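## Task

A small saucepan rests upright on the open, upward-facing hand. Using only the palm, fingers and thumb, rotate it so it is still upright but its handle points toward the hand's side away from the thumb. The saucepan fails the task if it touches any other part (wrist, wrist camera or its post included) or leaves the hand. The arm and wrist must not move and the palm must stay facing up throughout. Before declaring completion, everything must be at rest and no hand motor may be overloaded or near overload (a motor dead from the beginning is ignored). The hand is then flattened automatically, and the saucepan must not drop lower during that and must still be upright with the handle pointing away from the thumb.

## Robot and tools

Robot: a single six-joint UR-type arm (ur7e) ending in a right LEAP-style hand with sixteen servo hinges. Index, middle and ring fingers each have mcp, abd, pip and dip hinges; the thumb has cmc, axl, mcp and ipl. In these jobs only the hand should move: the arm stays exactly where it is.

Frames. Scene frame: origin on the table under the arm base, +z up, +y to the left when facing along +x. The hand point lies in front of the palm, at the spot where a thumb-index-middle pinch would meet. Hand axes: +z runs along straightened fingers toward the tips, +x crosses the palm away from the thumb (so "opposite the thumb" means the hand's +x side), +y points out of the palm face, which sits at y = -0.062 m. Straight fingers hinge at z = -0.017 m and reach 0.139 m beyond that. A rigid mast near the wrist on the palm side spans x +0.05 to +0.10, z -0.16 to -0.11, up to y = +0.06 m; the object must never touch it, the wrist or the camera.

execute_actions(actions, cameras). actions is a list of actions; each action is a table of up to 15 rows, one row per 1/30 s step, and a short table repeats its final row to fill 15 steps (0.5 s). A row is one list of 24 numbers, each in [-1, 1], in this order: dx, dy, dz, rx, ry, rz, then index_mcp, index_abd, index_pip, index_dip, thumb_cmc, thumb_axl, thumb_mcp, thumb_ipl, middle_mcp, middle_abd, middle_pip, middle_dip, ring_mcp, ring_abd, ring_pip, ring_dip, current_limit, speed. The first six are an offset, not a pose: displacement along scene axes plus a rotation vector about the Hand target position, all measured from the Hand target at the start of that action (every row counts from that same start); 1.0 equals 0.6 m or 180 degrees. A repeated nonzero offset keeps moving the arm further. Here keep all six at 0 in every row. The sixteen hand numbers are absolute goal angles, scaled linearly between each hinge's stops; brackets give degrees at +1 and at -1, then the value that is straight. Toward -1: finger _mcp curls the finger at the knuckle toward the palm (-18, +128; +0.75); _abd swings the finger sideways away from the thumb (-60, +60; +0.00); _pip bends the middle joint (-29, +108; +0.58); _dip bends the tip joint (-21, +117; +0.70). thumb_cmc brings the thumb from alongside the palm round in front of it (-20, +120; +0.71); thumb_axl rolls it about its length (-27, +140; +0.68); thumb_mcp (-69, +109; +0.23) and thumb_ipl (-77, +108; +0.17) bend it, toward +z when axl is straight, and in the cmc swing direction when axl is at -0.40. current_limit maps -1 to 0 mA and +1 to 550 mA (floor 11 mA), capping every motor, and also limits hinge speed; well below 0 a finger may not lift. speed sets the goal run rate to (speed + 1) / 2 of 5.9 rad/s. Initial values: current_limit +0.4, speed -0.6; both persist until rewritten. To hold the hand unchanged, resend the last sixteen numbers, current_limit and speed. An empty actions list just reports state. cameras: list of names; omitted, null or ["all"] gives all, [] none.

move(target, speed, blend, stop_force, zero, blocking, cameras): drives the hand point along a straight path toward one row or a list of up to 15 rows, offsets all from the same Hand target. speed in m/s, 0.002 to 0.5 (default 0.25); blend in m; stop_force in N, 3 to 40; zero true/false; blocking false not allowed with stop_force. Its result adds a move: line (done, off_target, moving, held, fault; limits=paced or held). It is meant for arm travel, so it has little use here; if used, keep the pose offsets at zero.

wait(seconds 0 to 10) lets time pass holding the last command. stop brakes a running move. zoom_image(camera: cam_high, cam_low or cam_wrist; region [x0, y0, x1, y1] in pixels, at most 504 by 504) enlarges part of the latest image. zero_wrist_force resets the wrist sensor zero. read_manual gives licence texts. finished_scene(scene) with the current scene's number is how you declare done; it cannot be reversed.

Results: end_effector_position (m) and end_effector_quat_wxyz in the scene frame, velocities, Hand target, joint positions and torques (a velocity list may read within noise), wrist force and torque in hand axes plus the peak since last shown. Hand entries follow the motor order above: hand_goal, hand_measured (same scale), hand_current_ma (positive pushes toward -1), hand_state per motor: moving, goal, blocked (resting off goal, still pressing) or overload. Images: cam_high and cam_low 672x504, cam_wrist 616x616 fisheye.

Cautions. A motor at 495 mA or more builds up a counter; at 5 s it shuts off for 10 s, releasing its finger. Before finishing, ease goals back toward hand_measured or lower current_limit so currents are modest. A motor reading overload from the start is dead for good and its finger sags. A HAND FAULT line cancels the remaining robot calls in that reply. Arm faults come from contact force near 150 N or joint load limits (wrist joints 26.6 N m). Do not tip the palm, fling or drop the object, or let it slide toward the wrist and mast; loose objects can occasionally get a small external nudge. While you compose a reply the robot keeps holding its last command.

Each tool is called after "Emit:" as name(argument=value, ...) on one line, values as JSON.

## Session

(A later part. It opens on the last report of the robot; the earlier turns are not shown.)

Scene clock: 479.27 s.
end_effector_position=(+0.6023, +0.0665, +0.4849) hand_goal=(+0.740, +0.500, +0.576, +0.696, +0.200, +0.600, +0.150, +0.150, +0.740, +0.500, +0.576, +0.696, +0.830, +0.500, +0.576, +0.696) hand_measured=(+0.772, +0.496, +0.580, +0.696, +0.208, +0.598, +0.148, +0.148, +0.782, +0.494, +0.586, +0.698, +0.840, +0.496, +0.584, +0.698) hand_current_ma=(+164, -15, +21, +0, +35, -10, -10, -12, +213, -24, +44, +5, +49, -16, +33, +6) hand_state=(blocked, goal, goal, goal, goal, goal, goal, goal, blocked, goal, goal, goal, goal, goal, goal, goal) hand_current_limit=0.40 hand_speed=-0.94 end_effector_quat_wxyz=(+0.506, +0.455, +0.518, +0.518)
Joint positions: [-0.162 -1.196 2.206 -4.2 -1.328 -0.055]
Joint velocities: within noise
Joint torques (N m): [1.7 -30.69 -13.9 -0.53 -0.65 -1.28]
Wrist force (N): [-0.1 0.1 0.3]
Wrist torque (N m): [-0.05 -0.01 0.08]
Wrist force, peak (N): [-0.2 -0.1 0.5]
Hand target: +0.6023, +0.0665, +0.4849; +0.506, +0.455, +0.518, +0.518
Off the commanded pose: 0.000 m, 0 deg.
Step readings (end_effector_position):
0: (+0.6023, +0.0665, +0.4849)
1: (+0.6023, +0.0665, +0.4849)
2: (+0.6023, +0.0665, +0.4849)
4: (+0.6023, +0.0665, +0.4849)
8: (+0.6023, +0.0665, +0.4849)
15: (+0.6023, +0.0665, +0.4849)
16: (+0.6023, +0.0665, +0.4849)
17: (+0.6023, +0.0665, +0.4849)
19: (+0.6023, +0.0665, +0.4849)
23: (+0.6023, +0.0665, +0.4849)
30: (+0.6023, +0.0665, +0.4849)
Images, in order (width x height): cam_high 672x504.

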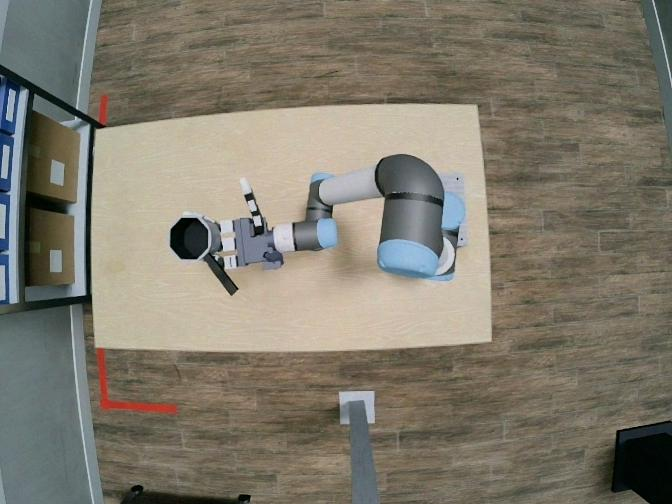

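Emit:
execute_actions(actions=[[[0,0,0,0,0,0,0.74,0.5,0.576,0.696,0.25,0.66,-0.5,-0.1,0.74,0.5,0.576,0.696,0.745,0.5,0.576,0.696,0.4,-0.8]],[[0,0,0,0,0,0,0.74,0.5,0.576,0.696,0.25,0.66,-0.5,-0.1,0.74,0.5,0.576,0.696,0.745,0.5,0.576,0.696,0.4,-0.8]],[[0,0,0,0,0,0,0.74,0.5,0.576,0.696,0.25,0.66,-0.5,-0.1,0.74,0.5,0.576,0.696,0.745,0.5,0.576,0.696,0.4,-0.8]],[[0,0,0,0,0,0,0.74,0.5,0.576,0.696,0.25,0.66,-0.5,-0.1,0.74,0.5,0.576,0.696,0.745,0.5,0.576,0.696,0.4,-0.8]]], cameras=["cam_high","cam_wrist"])

Emit:
zoom_image(camera="cam_high", region=[150, 180, 290, 290])

Emit:
zoom_image(camera="cam_wrist", region=[130, 130, 530, 450])

Scene clock: 545.80 s.
end_effector_position=(+0.6023, +0.0665, +0.4849) hand_goal=(+0.740, +0.500, +0.576, +0.696, +0.250, +0.660, -0.500, -0.100, +0.740, +0.500, +0.576, +0.696, +0.746, +0.500, +0.576, +0.696) hand_measured=(+0.772, +0.496, +0.580, +0.696, +0.258, +0.662, -0.500, -0.098, +0.780, +0.494, +0.586, +0.698, +0.786, +0.496, +0.584, +0.698) hand_current_ma=(+163, -15, +21, +0, +36, +16, -5, +6, +210, -22, +44, +5, +208, -16, +34, +6) hand_state=(blocked, goal, goal, goal, goal, goal, goal, goal, blocked, goal, goal, goal, blocked, goal, goal, goal) hand_current_limit=0.40 hand_speed=-0.80 end_effector_quat_wxyz=(+0.506, +0.455, +0.518, +0.518)
Joint positions: [-0.162 -1.196 2.206 -4.2 -1.328 -0.055]
Joint velocities: within noise
Joint torques (N m): [-2.17 -30.67 -14.28 -0.97 -0.15 -1.03]
Wrist force (N): [-0.1 0.0 0.4]
Wrist torque (N m): [-0.02 0.00 0.05]
Wrist force, peak (N): [-0.1 -0.2 0.6]
Hand target: +0.6023, +0.0665, +0.4849; +0.506, +0.455, +0.518, +0.518
Off the commanded pose: 0.000 m, 0 deg.
Step readings (end_effector_position):
0: (+0.6023, +0.0665, +0.4849)
1: (+0.6023, +0.0665, +0.4849)
2: (+0.6023, +0.0665, +0.4849)
4: (+0.6023, +0.0665, +0.4849)
8: (+0.6023, +0.0665, +0.4849)
15: (+0.6023, +0.0665, +0.4849)
16: (+0.6023, +0.0665, +0.4849)
17: (+0.6023, +0.0665, +0.4849)
19: (+0.6023, +0.0665, +0.4849)
23: (+0.6023, +0.0665, +0.4849)
30: (+0.6023, +0.0665, +0.4849)
31: (+0.6023, +0.0665, +0.4849)
32: (+0.6023, +0.0665, +0.4849)
34: (+0.6023, +0.0665, +0.4849)
38: (+0.6023, +0.0665, +0.4849)
45: (+0.6023, +0.0665, +0.4849)
46: (+0.6023, +0.0665, +0.4849)
47: (+0.6023, +0.0665, +0.4849)
49: (+0.6023, +0.0665, +0.4849)
53: (+0.6023, +0.0665, +0.4849)
60: (+0.6023, +0.0665, +0.4849)
Images, in order (width x height): cam_high 672x504, cam_wrist 616x616.

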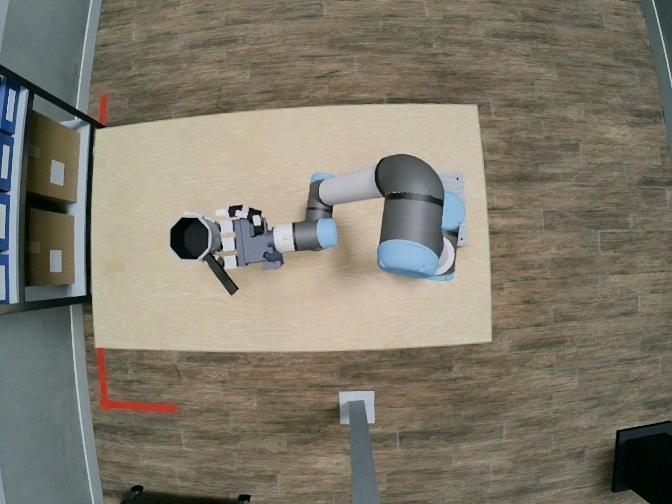

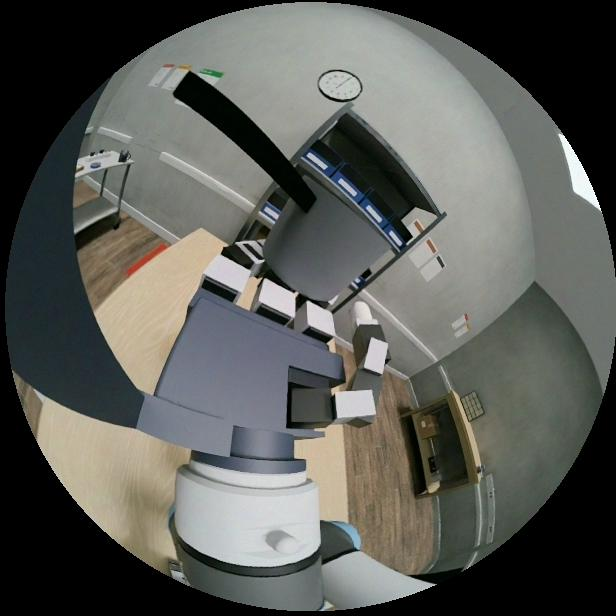

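Scaled by 3.600 from the camera's 672x504 image, which has a finer 960x720 frame.

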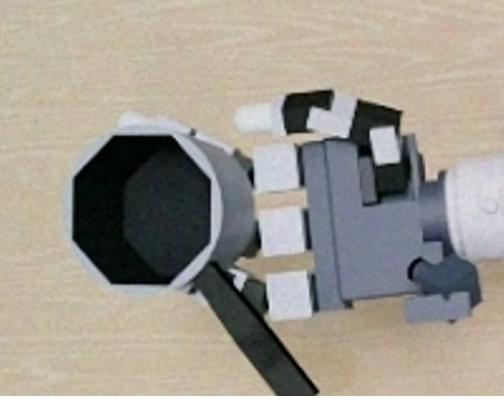

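Scaled by 1.260 from the camera's 616x616 image, which has a finer 880x880 frame.

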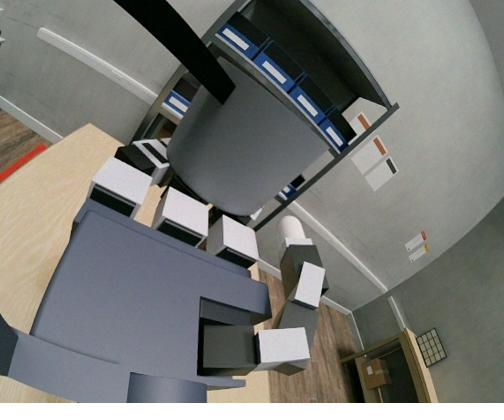

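Emit:
execute_actions(actions=[[[0,0,0,0,0,0,0.74,0.5,0.576,0.696,0.0,0.68,-0.5,-0.1,0.74,0.5,0.576,0.696,0.745,0.5,0.576,0.696,0.4,-0.93]],[[0,0,0,0,0,0,0.74,0.5,0.576,0.696,0.0,0.68,-0.5,-0.1,0.74,0.5,0.576,0.696,0.745,0.5,0.576,0.696,0.4,-0.93]]], cameras=["cam_high","cam_wrist"])

Emit:
zoom_image(camera="cam_high", region=[150, 180, 290, 290])

Scene clock: 551.57 s.
end_effector_position=(+0.6023, +0.0665, +0.4849) hand_goal=(+0.740, +0.500, +0.576, +0.696, +0.000, +0.680, -0.500, -0.100, +0.740, +0.500, +0.576, +0.696, +0.746, +0.500, +0.576, +0.696) hand_measured=(+0.772, +0.496, +0.580, +0.696, +0.012, +0.682, -0.502, -0.100, +0.780, +0.494, +0.586, +0.698, +0.786, +0.496, +0.584, +0.698) hand_current_ma=(+163, -15, +21, +0, +60, +15, -12, +5, +210, -22, +44, +5, +208, -16, +34, +6) hand_state=(blocked, goal, goal, goal, goal, goal, goal, goal, blocked, goal, goal, goal, blocked, goal, goal, goal) hand_current_limit=0.40 hand_speed=-0.93 end_effector_quat_wxyz=(+0.506, +0.455, +0.518, +0.518)
Joint positions: [-0.162 -1.196 2.206 -4.2 -1.328 -0.055]
Joint velocities: within noise
Joint torques (N m): [-2.21 -32.5 -12.88 -1.03 0.23 -1.09]
Wrist force (N): [-0.1 -0.1 0.4]
Wrist torque (N m): [-0.04 -0.01 0.04]
Wrist force, peak (N): [0.0 0.1 0.6]
Hand target: +0.6023, +0.0665, +0.4849; +0.506, +0.455, +0.518, +0.518
Off the commanded pose: 0.000 m, 0 deg.
Step readings (end_effector_position):
0: (+0.6023, +0.0665, +0.4849)
1: (+0.6023, +0.0665, +0.4849)
2: (+0.6023, +0.0665, +0.4849)
4: (+0.6023, +0.0665, +0.4849)
8: (+0.6023, +0.0665, +0.4849)
15: (+0.6023, +0.0665, +0.4849)
16: (+0.6023, +0.0665, +0.4849)
17: (+0.6023, +0.0665, +0.4849)
19: (+0.6023, +0.0665, +0.4849)
23: (+0.6023, +0.0665, +0.4849)
30: (+0.6023, +0.0665, +0.4849)
Images, in order (width x height): cam_high 672x504, cam_wrist 616x616.

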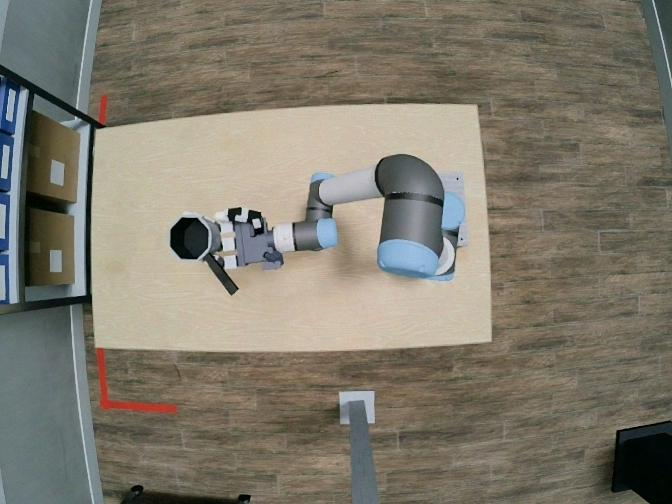

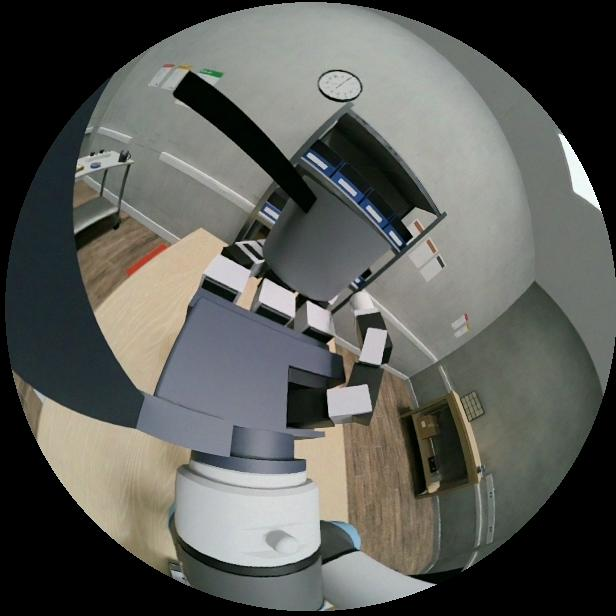

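Scaled by 3.600 from the camera's 672x504 image, which has a finer 960x720 frame.

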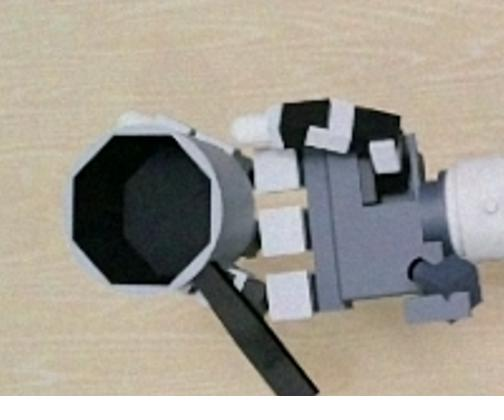

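Emit:
execute_actions(actions=[[[0,0,0,0,0,0,0.74,0.5,0.576,0.696,-0.3,0.68,-0.5,-0.1,0.74,0.5,0.576,0.696,0.745,0.5,0.576,0.696,0.4,-0.93]],[[0,0,0,0,0,0,0.74,0.5,0.576,0.696,-0.3,0.68,-0.5,-0.1,0.74,0.5,0.576,0.696,0.745,0.5,0.576,0.696,0.4,-0.93]],[[0,0,0,0,0,0,0.74,0.5,0.576,0.696,-0.3,0.68,-0.5,-0.1,0.74,0.5,0.576,0.696,0.745,0.5,0.576,0.696,0.4,-0.93]]], cameras=["cam_high","cam_wrist"])

Emit:
zoom_image(camera="cam_high", region=[150, 180, 290, 290])

Emit:
zoom_image(camera="cam_wrist", region=[130, 130, 530, 450])

Scene clock: 558.83 s.
end_effector_position=(+0.6023, +0.0665, +0.4849) hand_goal=(+0.740, +0.500, +0.576, +0.696, -0.300, +0.680, -0.500, -0.100, +0.740, +0.500, +0.576, +0.696, +0.746, +0.500, +0.576, +0.696) hand_measured=(+0.772, +0.496, +0.580, +0.696, -0.292, +0.682, -0.502, -0.100, +0.780, +0.494, +0.586, +0.698, +0.786, +0.496, +0.584, +0.698) hand_current_ma=(+163, -15, +21, +0, +38, +15, -18, +3, +210, -22, +44, +5, +208, -16, +34, +6) hand_state=(blocked, goal, goal, goal, goal, goal, goal, goal, blocked, goal, goal, goal, blocked, goal, goal, goal) hand_current_limit=0.40 hand_speed=-0.93 end_effector_quat_wxyz=(+0.506, +0.455, +0.518, +0.518)
Joint positions: [-0.162 -1.196 2.206 -4.2 -1.328 -0.055]
Joint velocities: within noise
Joint torques (N m): [-2.3 -30.43 -13.3 -1.14 -0.03 -0.92]
Wrist force (N): [0.1 0.0 0.2]
Wrist torque (N m): [0.00 -0.02 0.05]
Wrist force, peak (N): [0.2 0.0 0.7]
Hand target: +0.6023, +0.0665, +0.4849; +0.506, +0.455, +0.518, +0.518
Off the commanded pose: 0.000 m, 0 deg.
Step readings (end_effector_position):
0: (+0.6023, +0.0665, +0.4849)
1: (+0.6023, +0.0665, +0.4849)
2: (+0.6023, +0.0665, +0.4849)
4: (+0.6023, +0.0665, +0.4849)
8: (+0.6023, +0.0665, +0.4849)
15: (+0.6023, +0.0665, +0.4849)
16: (+0.6023, +0.0665, +0.4849)
17: (+0.6023, +0.0665, +0.4849)
19: (+0.6023, +0.0665, +0.4849)
23: (+0.6023, +0.0665, +0.4849)
30: (+0.6023, +0.0665, +0.4849)
31: (+0.6023, +0.0665, +0.4849)
32: (+0.6023, +0.0665, +0.4849)
34: (+0.6023, +0.0665, +0.4849)
38: (+0.6023, +0.0665, +0.4849)
45: (+0.6023, +0.0665, +0.4849)
Images, in order (width x height): cam_high 672x504, cam_wrist 616x616.

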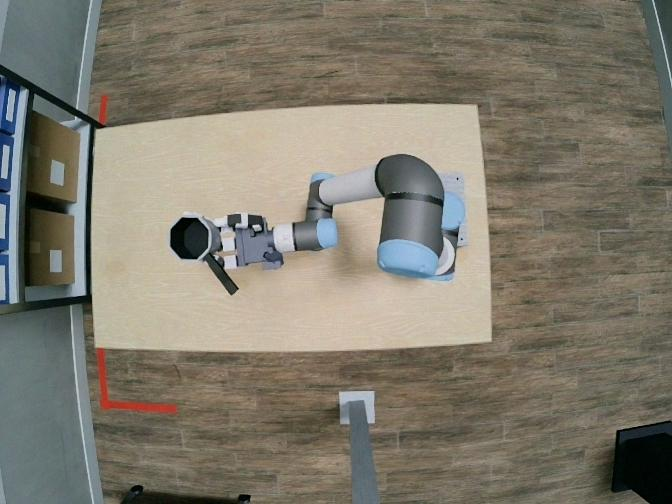

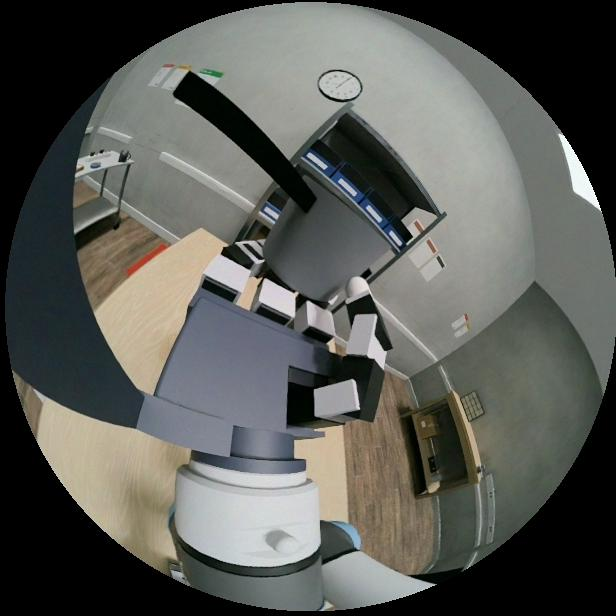

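Scaled by 3.600 from the camera's 672x504 image, which has a finer 960x720 frame.

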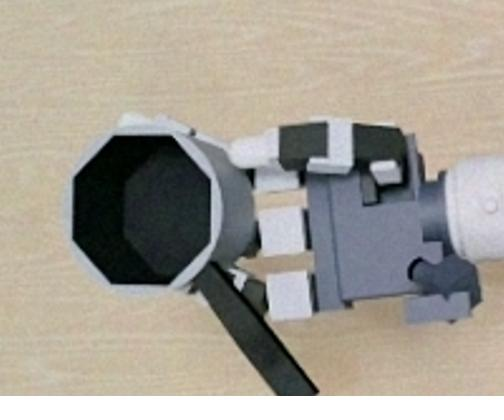

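Scaled by 1.260 from the camera's 616x616 image, which has a finer 880x880 frame.

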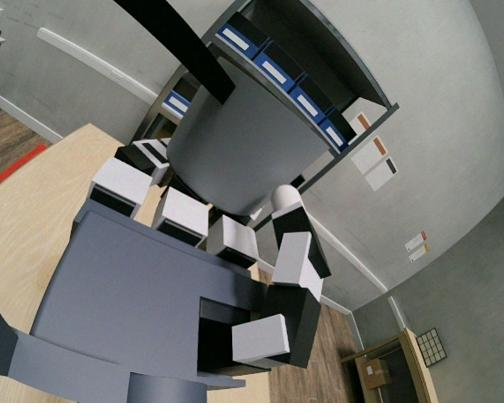

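Emit:
execute_actions(actions=[[[0,0,0,0,0,0,0.74,0.5,0.576,0.696,-0.5,0.68,-0.5,-0.1,0.74,0.5,0.576,0.696,0.745,0.5,0.576,0.696,0.4,-0.94]],[[0,0,0,0,0,0,0.74,0.5,0.576,0.696,-0.5,0.68,-0.5,-0.1,0.74,0.5,0.576,0.696,0.745,0.5,0.576,0.696,0.4,-0.94]]], cameras=["cam_high","cam_wrist"])

Emit:
zoom_image(camera="cam_high", region=[150, 180, 290, 290])

Emit:
zoom_image(camera="cam_wrist", region=[130, 130, 530, 450])

Scene clock: 565.33 s.
end_effector_position=(+0.6023, +0.0665, +0.4849) hand_goal=(+0.740, +0.500, +0.576, +0.696, -0.500, +0.680, -0.500, -0.100, +0.740, +0.500, +0.576, +0.696, +0.746, +0.500, +0.576, +0.696) hand_measured=(+0.770, +0.496, +0.580, +0.696, -0.486, +0.688, -0.502, -0.100, +0.780, +0.494, +0.586, +0.698, +0.786, +0.496, +0.586, +0.698) hand_current_ma=(+152, -15, +21, +0, +68, +44, -16, +3, +210, -22, +44, +5, +208, -20, +47, +9) hand_state=(blocked, goal, goal, goal, goal, goal, goal, goal, blocked, goal, goal, goal, blocked, goal, goal, goal) hand_current_limit=0.40 hand_speed=-0.94 end_effector_quat_wxyz=(+0.506, +0.455, +0.518, +0.518)
Joint positions: [-0.162 -1.196 2.206 -4.2 -1.328 -0.055]
Joint velocities: within noise
Joint torques (N m): [-4.49 -32.82 -13.48 -1.07 0.44 -0.92]
Wrist force (N): [-0.1 0.0 0.3]
Wrist torque (N m): [-0.01 0.01 0.02]
Wrist force, peak (N): [-0.3 0.0 0.5]
Hand target: +0.6023, +0.0665, +0.4849; +0.506, +0.455, +0.518, +0.518
Off the commanded pose: 0.000 m, 0 deg.
Step readings (end_effector_position):
0: (+0.6023, +0.0665, +0.4849)
1: (+0.6023, +0.0665, +0.4849)
2: (+0.6023, +0.0665, +0.4849)
4: (+0.6023, +0.0665, +0.4849)
8: (+0.6023, +0.0665, +0.4849)
15: (+0.6023, +0.0665, +0.4849)
16: (+0.6023, +0.0665, +0.4849)
17: (+0.6023, +0.0665, +0.4849)
19: (+0.6023, +0.0665, +0.4849)
23: (+0.6023, +0.0665, +0.4849)
30: (+0.6023, +0.0665, +0.4849)
Images, in order (width x height): cam_high 672x504, cam_wrist 616x616.

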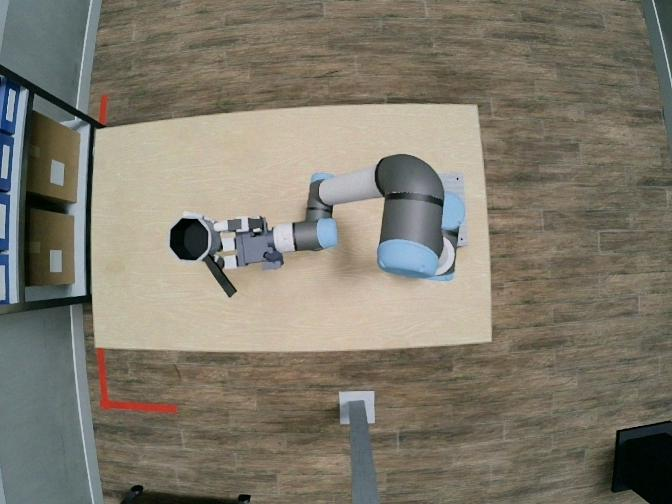

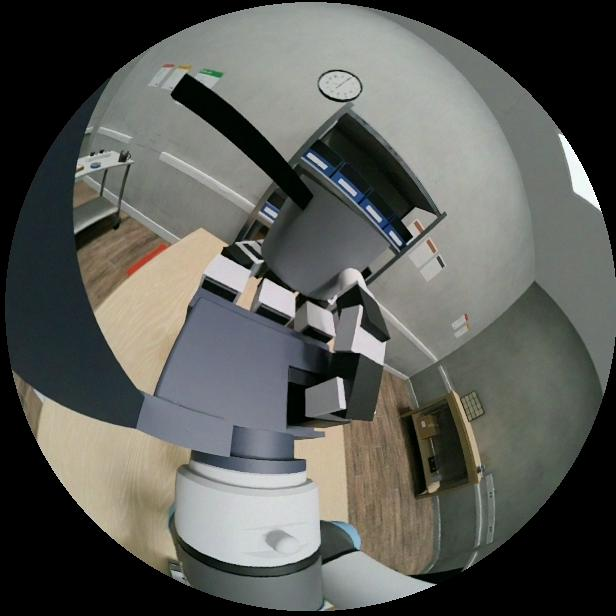

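Scaled by 3.600 from the camera's 672x504 image, which has a finer 960x720 frame.

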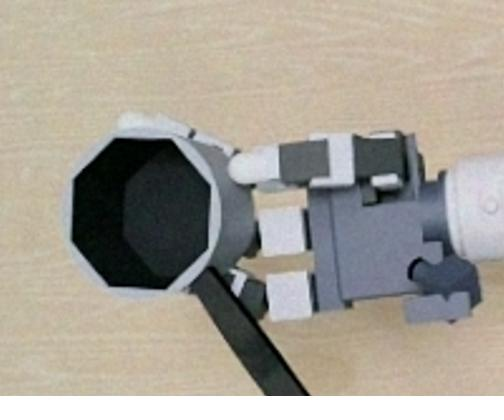

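Scaled by 1.260 from the camera's 616x616 image, which has a finer 880x880 frame.

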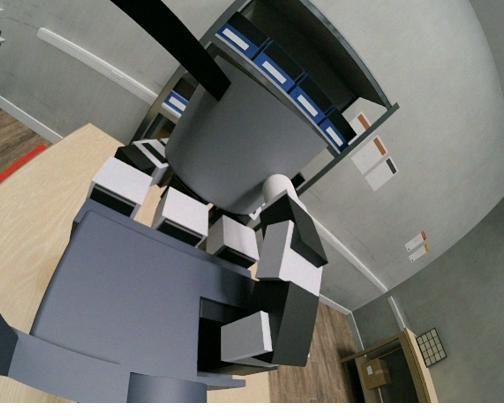

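Emit:
execute_actions(actions=[[[0,0,0,0,0,0,0.74,0.5,0.576,0.696,-0.7,0.68,-0.5,-0.1,0.74,0.5,0.576,0.696,0.745,0.5,0.576,0.696,0.4,-0.94]],[[0,0,0,0,0,0,0.74,0.5,0.576,0.696,-0.7,0.68,-0.5,-0.1,0.74,0.5,0.576,0.696,0.745,0.5,0.576,0.696,0.4,-0.94]],[[0,0,0,0,0,0,0.74,0.5,0.576,0.696,-0.7,0.68,-0.5,-0.1,0.74,0.5,0.576,0.696,0.745,0.5,0.576,0.696,0.4,-0.94]]], cameras=["cam_high","cam_wrist"])

Emit:
zoom_image(camera="cam_high", region=[150, 190, 290, 310])

Emit:
zoom_image(camera="cam_wrist", region=[130, 130, 530, 450])

Scene clock: 572.87 s.
end_effector_position=(+0.6023, +0.0665, +0.4849) hand_goal=(+0.740, +0.500, +0.576, +0.696, -0.700, +0.680, -0.500, -0.100, +0.740, +0.500, +0.576, +0.696, +0.746, +0.500, +0.576, +0.696) hand_measured=(+0.768, +0.496, +0.580, +0.696, -0.688, +0.688, -0.502, -0.100, +0.780, +0.494, +0.586, +0.698, +0.786, +0.494, +0.588, +0.698) hand_current_ma=(+147, -15, +21, +0, +54, +45, -12, +3, +210, -22, +44, +5, +208, -25, +54, +12) hand_state=(blocked, goal, goal, goal, goal, goal, goal, goal, blocked, goal, goal, goal, blocked, goal, goal, goal) hand_current_limit=0.40 hand_speed=-0.94 end_effector_quat_wxyz=(+0.506, +0.455, +0.518, +0.518)
Joint positions: [-0.162 -1.196 2.206 -4.2 -1.328 -0.055]
Joint velocities: within noise
Joint torques (N m): [-3.68 -30.77 -14.96 -1.09 0.32 -1.11]
Wrist force (N): [0.0 0.0 0.5]
Wrist torque (N m): [-0.04 -0.02 0.00]
Wrist force, peak (N): [-0.2 0.2 0.6]
Hand target: +0.6023, +0.0665, +0.4849; +0.506, +0.455, +0.518, +0.518
Off the commanded pose: 0.000 m, 0 deg.
Step readings (end_effector_position):
0: (+0.6023, +0.0665, +0.4849)
1: (+0.6023, +0.0665, +0.4849)
2: (+0.6023, +0.0665, +0.4849)
4: (+0.6023, +0.0665, +0.4849)
8: (+0.6023, +0.0665, +0.4849)
15: (+0.6023, +0.0665, +0.4849)
16: (+0.6023, +0.0665, +0.4849)
17: (+0.6023, +0.0665, +0.4849)
19: (+0.6023, +0.0665, +0.4849)
23: (+0.6023, +0.0665, +0.4849)
30: (+0.6023, +0.0665, +0.4849)
31: (+0.6023, +0.0665, +0.4849)
32: (+0.6023, +0.0665, +0.4849)
34: (+0.6023, +0.0665, +0.4849)
38: (+0.6023, +0.0665, +0.4849)
45: (+0.6023, +0.0665, +0.4849)
Images, in order (width x height): cam_high 672x504, cam_wrist 616x616.

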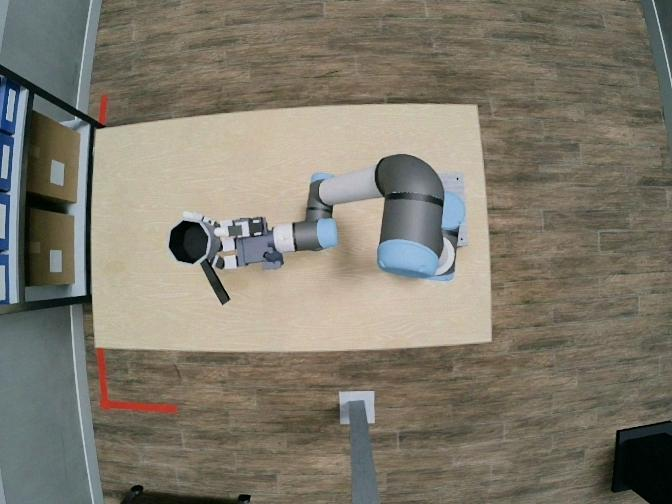

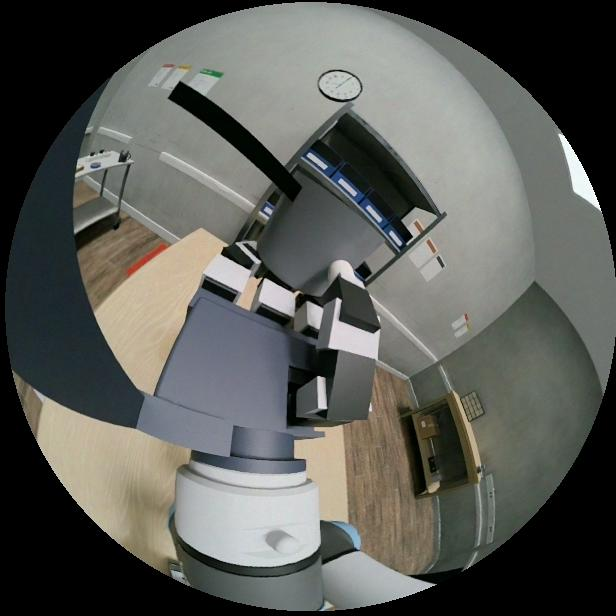

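Scaled by 3.600 from the camera's 672x504 image, which has a finer 960x720 frame.

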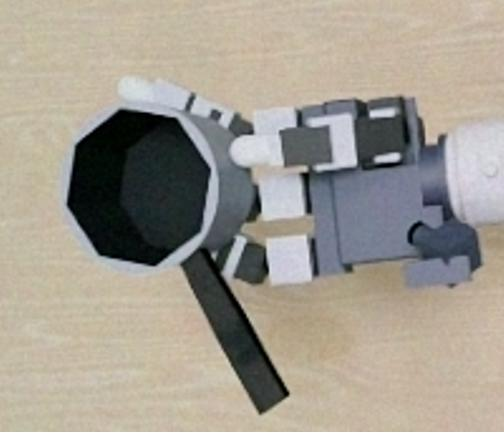

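Scaled by 1.260 from the camera's 616x616 image, which has a finer 880x880 frame.

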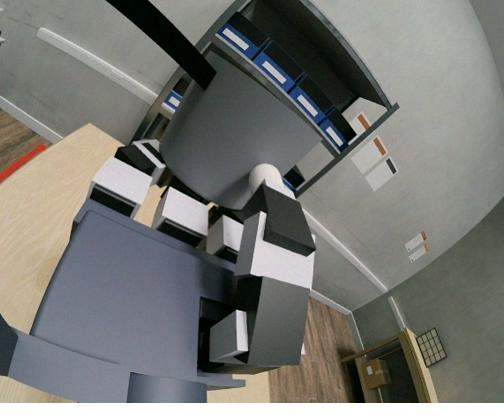

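Emit:
execute_actions(actions=[[[0,0,0,0,0,0,0.74,0.5,0.576,0.696,-0.95,0.68,-0.5,-0.1,0.74,0.5,0.576,0.696,0.745,0.5,0.576,0.696,0.4,-0.94]],[[0,0,0,0,0,0,0.74,0.5,0.576,0.696,-0.95,0.68,-0.5,-0.1,0.74,0.5,0.576,0.696,0.745,0.5,0.576,0.696,0.4,-0.94]],[[0,0,0,0,0,0,0.74,0.5,0.576,0.696,-0.95,0.68,-0.5,-0.1,0.74,0.5,0.576,0.696,0.745,0.5,0.576,0.696,0.4,-0.94]]], cameras=["cam_high","cam_wrist","cam_low"])

Emit:
zoom_image(camera="cam_high", region=[150, 190, 290, 310])

Emit:
zoom_image(camera="cam_wrist", region=[130, 130, 530, 450])

Emit:
zoom_image(camera="cam_low", region=[300, 145, 390, 205])

Scene clock: 581.70 s.
end_effector_position=(+0.6023, +0.0665, +0.4849) hand_goal=(+0.740, +0.500, +0.576, +0.696, -0.950, +0.680, -0.500, -0.100, +0.740, +0.500, +0.576, +0.696, +0.746, +0.500, +0.576, +0.696) hand_measured=(+0.766, +0.496, +0.580, +0.696, -0.944, +0.688, -0.502, -0.100, +0.780, +0.494, +0.586, +0.698, +0.786, +0.494, +0.588, +0.698) hand_current_ma=(+138, -15, +21, +0, +25, +45, -11, +3, +204, -22, +44, +5, +208, -25, +54, +12) hand_state=(blocked, goal, goal, goal, goal, goal, goal, goal, blocked, goal, goal, goal, blocked, goal, goal, goal) hand_current_limit=0.40 hand_speed=-0.94 end_effector_quat_wxyz=(+0.506, +0.455, +0.518, +0.518)
Joint positions: [-0.162 -1.196 2.206 -4.2 -1.328 -0.055]
Joint velocities: within noise
Joint torques (N m): [-3.41 -31.71 -16.13 -0.77 0.35 -0.99]
Wrist force (N): [0.0 -0.1 0.4]
Wrist torque (N m): [-0.02 0.00 -0.02]
Wrist force, peak (N): [-0.2 0.1 0.6]
Hand target: +0.6023, +0.0665, +0.4849; +0.506, +0.455, +0.518, +0.518
Off the commanded pose: 0.000 m, 0 deg.
Step readings (end_effector_position):
0: (+0.6023, +0.0665, +0.4849)
1: (+0.6023, +0.0665, +0.4849)
2: (+0.6023, +0.0665, +0.4849)
4: (+0.6023, +0.0665, +0.4849)
8: (+0.6023, +0.0665, +0.4849)
15: (+0.6023, +0.0665, +0.4849)
16: (+0.6023, +0.0665, +0.4849)
17: (+0.6023, +0.0665, +0.4849)
19: (+0.6023, +0.0665, +0.4849)
23: (+0.6023, +0.0665, +0.4849)
30: (+0.6023, +0.0665, +0.4849)
31: (+0.6023, +0.0665, +0.4849)
32: (+0.6023, +0.0665, +0.4849)
34: (+0.6023, +0.0665, +0.4849)
38: (+0.6023, +0.0665, +0.4849)
45: (+0.6023, +0.0665, +0.4849)

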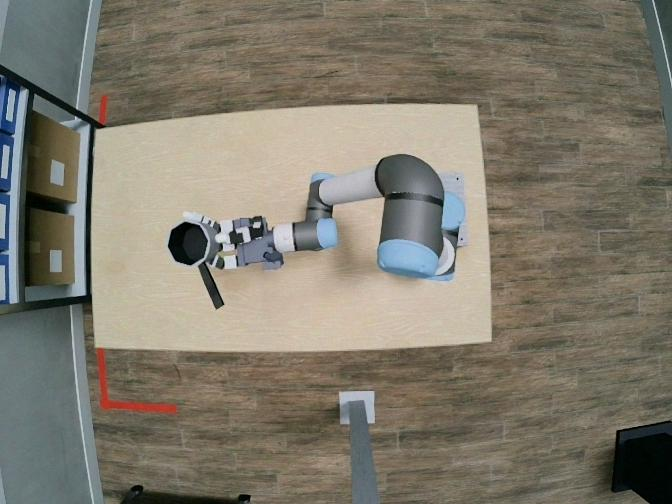

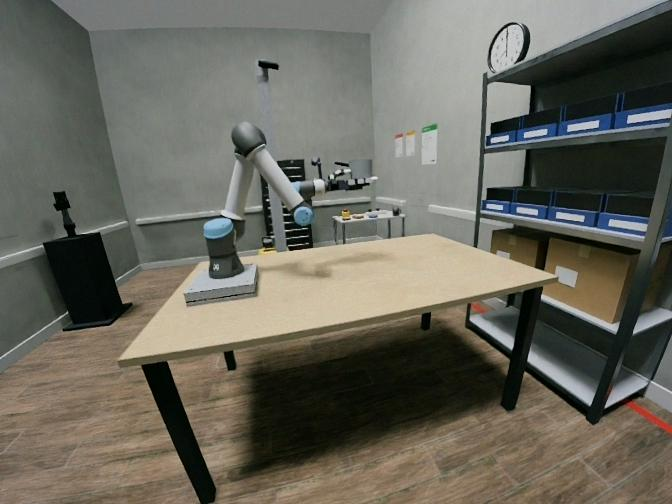

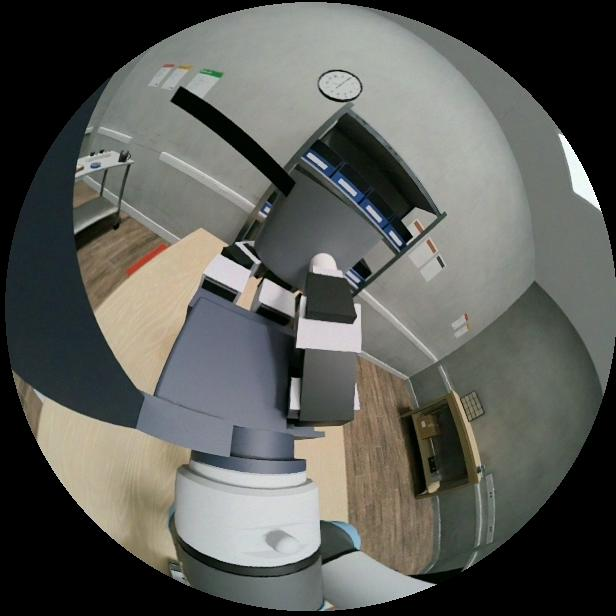

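Scaled by 3.600 from the camera's 672x504 image, which has a finer 960x720 frame.

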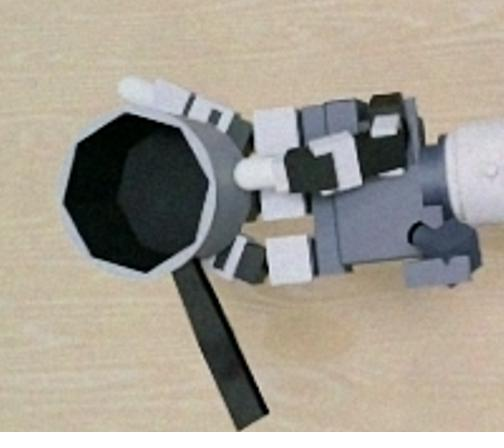

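Scaled by 1.260 from the camera's 616x616 image, which has a finer 880x880 frame.

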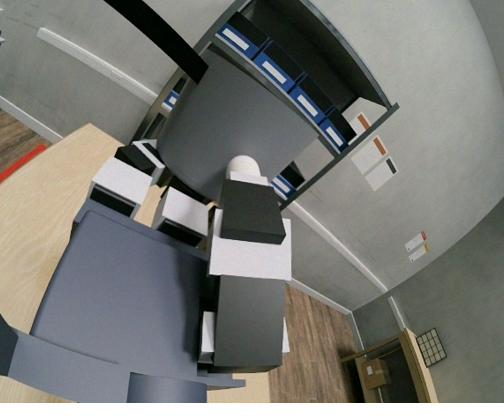

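Scaled by 5.600 from the camera's 672x504 image, which has a finer 960x720 frame.

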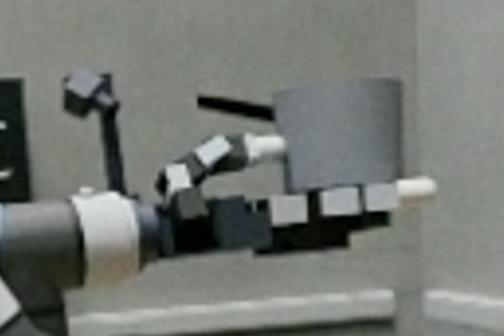

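Emit:
execute_actions(actions=[[[0,0,0,0,0,0,0.74,0.5,0.576,0.696,-0.95,0.68,-0.3,-0.1,0.74,0.5,0.576,0.696,0.745,0.5,0.576,0.696,0.4,-0.9]],[[0,0,0,0,0,0,0.74,0.5,0.576,0.696,-0.15,0.68,-0.3,-0.1,0.74,0.5,0.576,0.696,0.745,0.5,0.576,0.696,0.4,-0.8]],[[0,0,0,0,0,0,0.74,0.5,0.576,0.696,-0.15,0.68,-0.3,-0.1,0.74,0.5,0.576,0.696,0.745,0.5,0.576,0.696,0.4,-0.8]],[[0,0,0,0,0,0,0.74,0.5,0.576,0.696,-0.15,0.68,-0.3,-0.1,0.74,0.5,0.576,0.696,0.745,0.5,0.576,0.696,0.4,-0.8]],[[0,0,0,0,0,0,0.74,0.5,0.576,0.696,-0.15,0.68,-0.55,-0.1,0.74,0.5,0.576,0.696,0.745,0.5,0.576,0.696,0.4,-0.9]],[[0,0,0,0,0,0,0.74,0.5,0.576,0.696,-0.15,0.68,-0.55,-0.1,0.74,0.5,0.576,0.696,0.745,0.5,0.576,0.696,0.4,-0.9]]], cameras=["cam_high","cam_wrist"])

Emit:
zoom_image(camera="cam_high", region=[150, 190, 290, 310])

Emit:
zoom_image(camera="cam_wrist", region=[130, 130, 530, 450])

Scene clock: 593.83 s.
end_effector_position=(+0.6023, +0.0665, +0.4849) hand_goal=(+0.740, +0.500, +0.576, +0.696, -0.150, +0.680, -0.550, -0.100, +0.740, +0.500, +0.576, +0.696, +0.746, +0.500, +0.576, +0.696) hand_measured=(+0.766, +0.496, +0.580, +0.696, -0.148, +0.680, -0.552, -0.100, +0.778, +0.494, +0.586, +0.698, +0.786, +0.494, +0.588, +0.698) hand_current_ma=(+134, -15, +21, +0, +7, +2, -17, -2, +201, -22, +44, +5, +208, -25, +54, +12) hand_state=(blocked, goal, goal, goal, goal, goal, goal, goal, blocked, goal, goal, goal, blocked, goal, goal, goal) hand_current_limit=0.40 hand_speed=-0.90 end_effector_quat_wxyz=(+0.506, +0.455, +0.518, +0.518)
Joint positions: [-0.162 -1.196 2.206 -4.2 -1.328 -0.055]
Joint velocities: within noise
Joint torques (N m): [-3.96 -31.4 -14.15 -1.07 0.28 -1.36]
Wrist force (N): [0.0 0.0 0.2]
Wrist torque (N m): [0.01 0.00 0.01]
Wrist force, peak (N): [-0.1 0.0 0.7]
Hand target: +0.6023, +0.0665, +0.4849; +0.506, +0.455, +0.518, +0.518
Off the commanded pose: 0.000 m, 0 deg.
Step readings (end_effector_position):
0: (+0.6023, +0.0665, +0.4849)
1: (+0.6023, +0.0665, +0.4849)
2: (+0.6023, +0.0665, +0.4849)
4: (+0.6023, +0.0665, +0.4849)
8: (+0.6023, +0.0665, +0.4849)
15: (+0.6023, +0.0665, +0.4849)
16: (+0.6023, +0.0665, +0.4849)
17: (+0.6023, +0.0665, +0.4849)
19: (+0.6023, +0.0665, +0.4849)
23: (+0.6023, +0.0665, +0.4849)
30: (+0.6023, +0.0665, +0.4849)
31: (+0.6023, +0.0665, +0.4849)
32: (+0.6023, +0.0665, +0.4849)
34: (+0.6023, +0.0665, +0.4849)
38: (+0.6023, +0.0665, +0.4849)
45: (+0.6023, +0.0665, +0.4849)
46: (+0.6023, +0.0665, +0.4849)
47: (+0.6023, +0.0665, +0.4849)
49: (+0.6023, +0.0665, +0.4849)
53: (+0.6023, +0.0665, +0.4849)
60: (+0.6023, +0.0665, +0.4849)
61: (+0.6023, +0.0665, +0.4849)
62: (+0.6023, +0.0665, +0.4849)
64: (+0.6023, +0.0665, +0.4849)
68: (+0.6023, +0.0665, +0.4849)
75: (+0.6023, +0.0665, +0.4849)
76: (+0.6023, +0.0665, +0.4849)
77: (+0.6023, +0.0665, +0.4849)
79: (+0.6023, +0.0665, +0.4849)
83: (+0.6023, +0.0665, +0.4849)
90: (+0.6023, +0.0665, +0.4849)
Images, in order (width x height): cam_high 672x504, cam_wrist 616x616.

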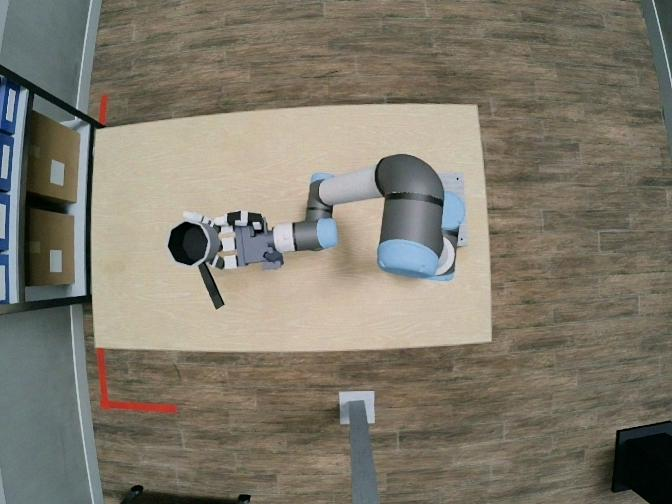

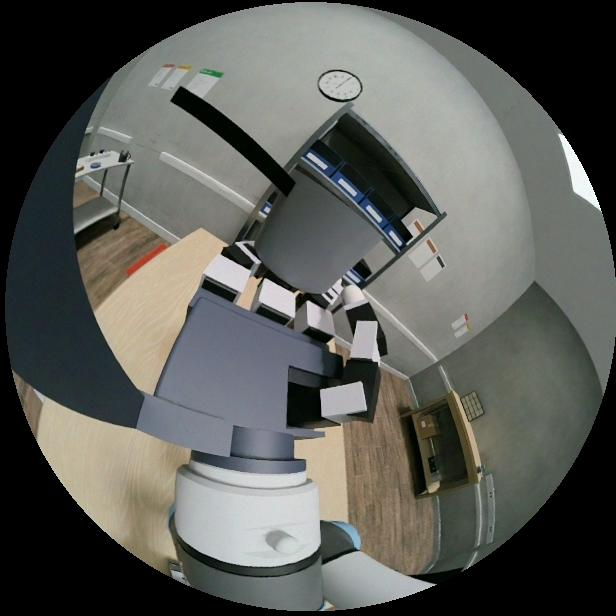

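Scaled by 3.600 from the camera's 672x504 image, which has a finer 960x720 frame.

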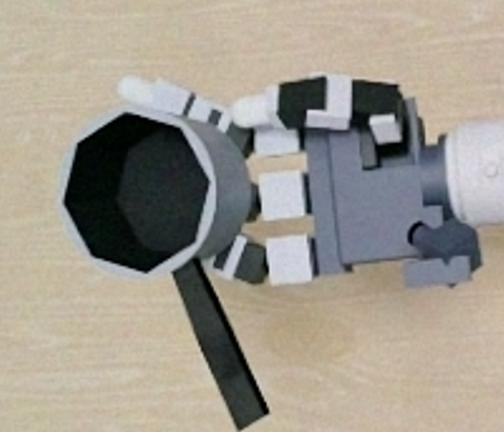

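Scaled by 1.260 from the camera's 616x616 image, which has a finer 880x880 frame.

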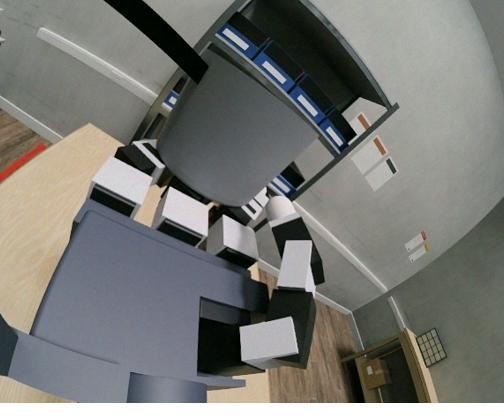

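Emit:
execute_actions(actions=[[[0,0,0,0,0,0,0.74,0.5,0.576,0.696,-0.3,0.68,-0.62,0.02,0.74,0.5,0.576,0.696,0.745,0.5,0.576,0.696,0.4,-0.9]],[[0,0,0,0,0,0,0.74,0.5,0.576,0.696,-0.6,0.68,-0.62,0.02,0.74,0.5,0.576,0.696,0.745,0.5,0.576,0.696,0.4,-0.94]],[[0,0,0,0,0,0,0.74,0.5,0.576,0.696,-0.6,0.68,-0.62,0.02,0.74,0.5,0.576,0.696,0.745,0.5,0.576,0.696,0.4,-0.94]],[[0,0,0,0,0,0,0.74,0.5,0.576,0.696,-0.6,0.68,-0.62,0.02,0.74,0.5,0.576,0.696,0.745,0.5,0.576,0.696,0.4,-0.94]]], cameras=["cam_high","cam_wrist"])

Emit:
zoom_image(camera="cam_high", region=[150, 190, 290, 310])

Emit:
zoom_image(camera="cam_wrist", region=[130, 130, 530, 450])

Scene clock: 605.80 s.
end_effector_position=(+0.6023, +0.0665, +0.4849) hand_goal=(+0.740, +0.500, +0.576, +0.696, -0.600, +0.680, -0.620, +0.020, +0.740, +0.500, +0.576, +0.696, +0.746, +0.500, +0.576, +0.696) hand_measured=(+0.766, +0.496, +0.580, +0.696, -0.598, +0.680, -0.624, +0.014, +0.778, +0.494, +0.586, +0.698, +0.786, +0.494, +0.588, +0.698) hand_current_ma=(+134, -15, +21, +0, +13, +3, -21, -32, +201, -22, +44, +5, +208, -25, +54, +12) hand_state=(blocked, goal, goal, goal, goal, goal, goal, goal, blocked, goal, goal, goal, blocked, goal, goal, goal) hand_current_limit=0.40 hand_speed=-0.94 end_effector_quat_wxyz=(+0.506, +0.455, +0.518, +0.518)
Joint positions: [-0.162 -1.196 2.206 -4.2 -1.328 -0.055]
Joint velocities: within noise
Joint torques (N m): [-3.5 -31.45 -14.68 -1.07 0.17 -1.14]
Wrist force (N): [-0.3 0.0 0.5]
Wrist torque (N m): [-0.02 0.03 -0.03]
Wrist force, peak (N): [-0.3 -0.1 0.6]
Hand target: +0.6023, +0.0665, +0.4849; +0.506, +0.455, +0.518, +0.518
Off the commanded pose: 0.000 m, 0 deg.
Step readings (end_effector_position):
0: (+0.6023, +0.0665, +0.4849)
1: (+0.6023, +0.0665, +0.4849)
2: (+0.6023, +0.0665, +0.4849)
4: (+0.6023, +0.0665, +0.4849)
8: (+0.6023, +0.0665, +0.4849)
15: (+0.6023, +0.0665, +0.4849)
16: (+0.6023, +0.0665, +0.4849)
17: (+0.6023, +0.0665, +0.4849)
19: (+0.6023, +0.0665, +0.4849)
23: (+0.6023, +0.0665, +0.4849)
30: (+0.6023, +0.0665, +0.4849)
31: (+0.6023, +0.0665, +0.4849)
32: (+0.6023, +0.0665, +0.4849)
34: (+0.6023, +0.0665, +0.4849)
38: (+0.6023, +0.0665, +0.4849)
45: (+0.6023, +0.0665, +0.4849)
46: (+0.6023, +0.0665, +0.4849)
47: (+0.6023, +0.0665, +0.4849)
49: (+0.6023, +0.0665, +0.4849)
53: (+0.6023, +0.0665, +0.4849)
60: (+0.6023, +0.0665, +0.4849)
Images, in order (width x height): cam_high 672x504, cam_wrist 616x616.

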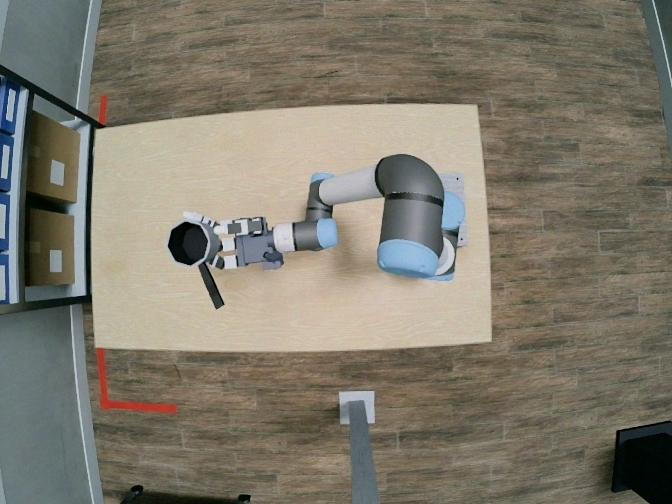

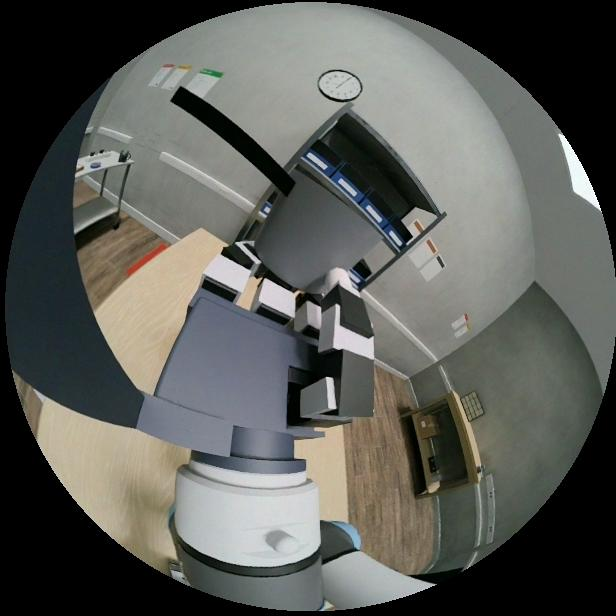

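Scaled by 3.600 from the camera's 672x504 image, which has a finer 960x720 frame.

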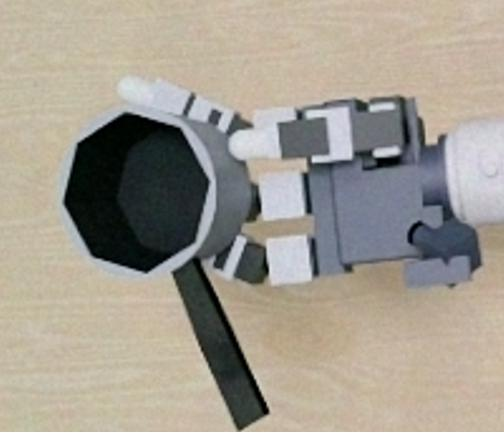

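Scaled by 1.260 from the camera's 616x616 image, which has a finer 880x880 frame.

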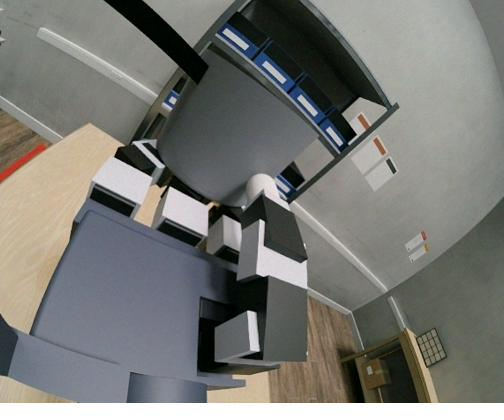

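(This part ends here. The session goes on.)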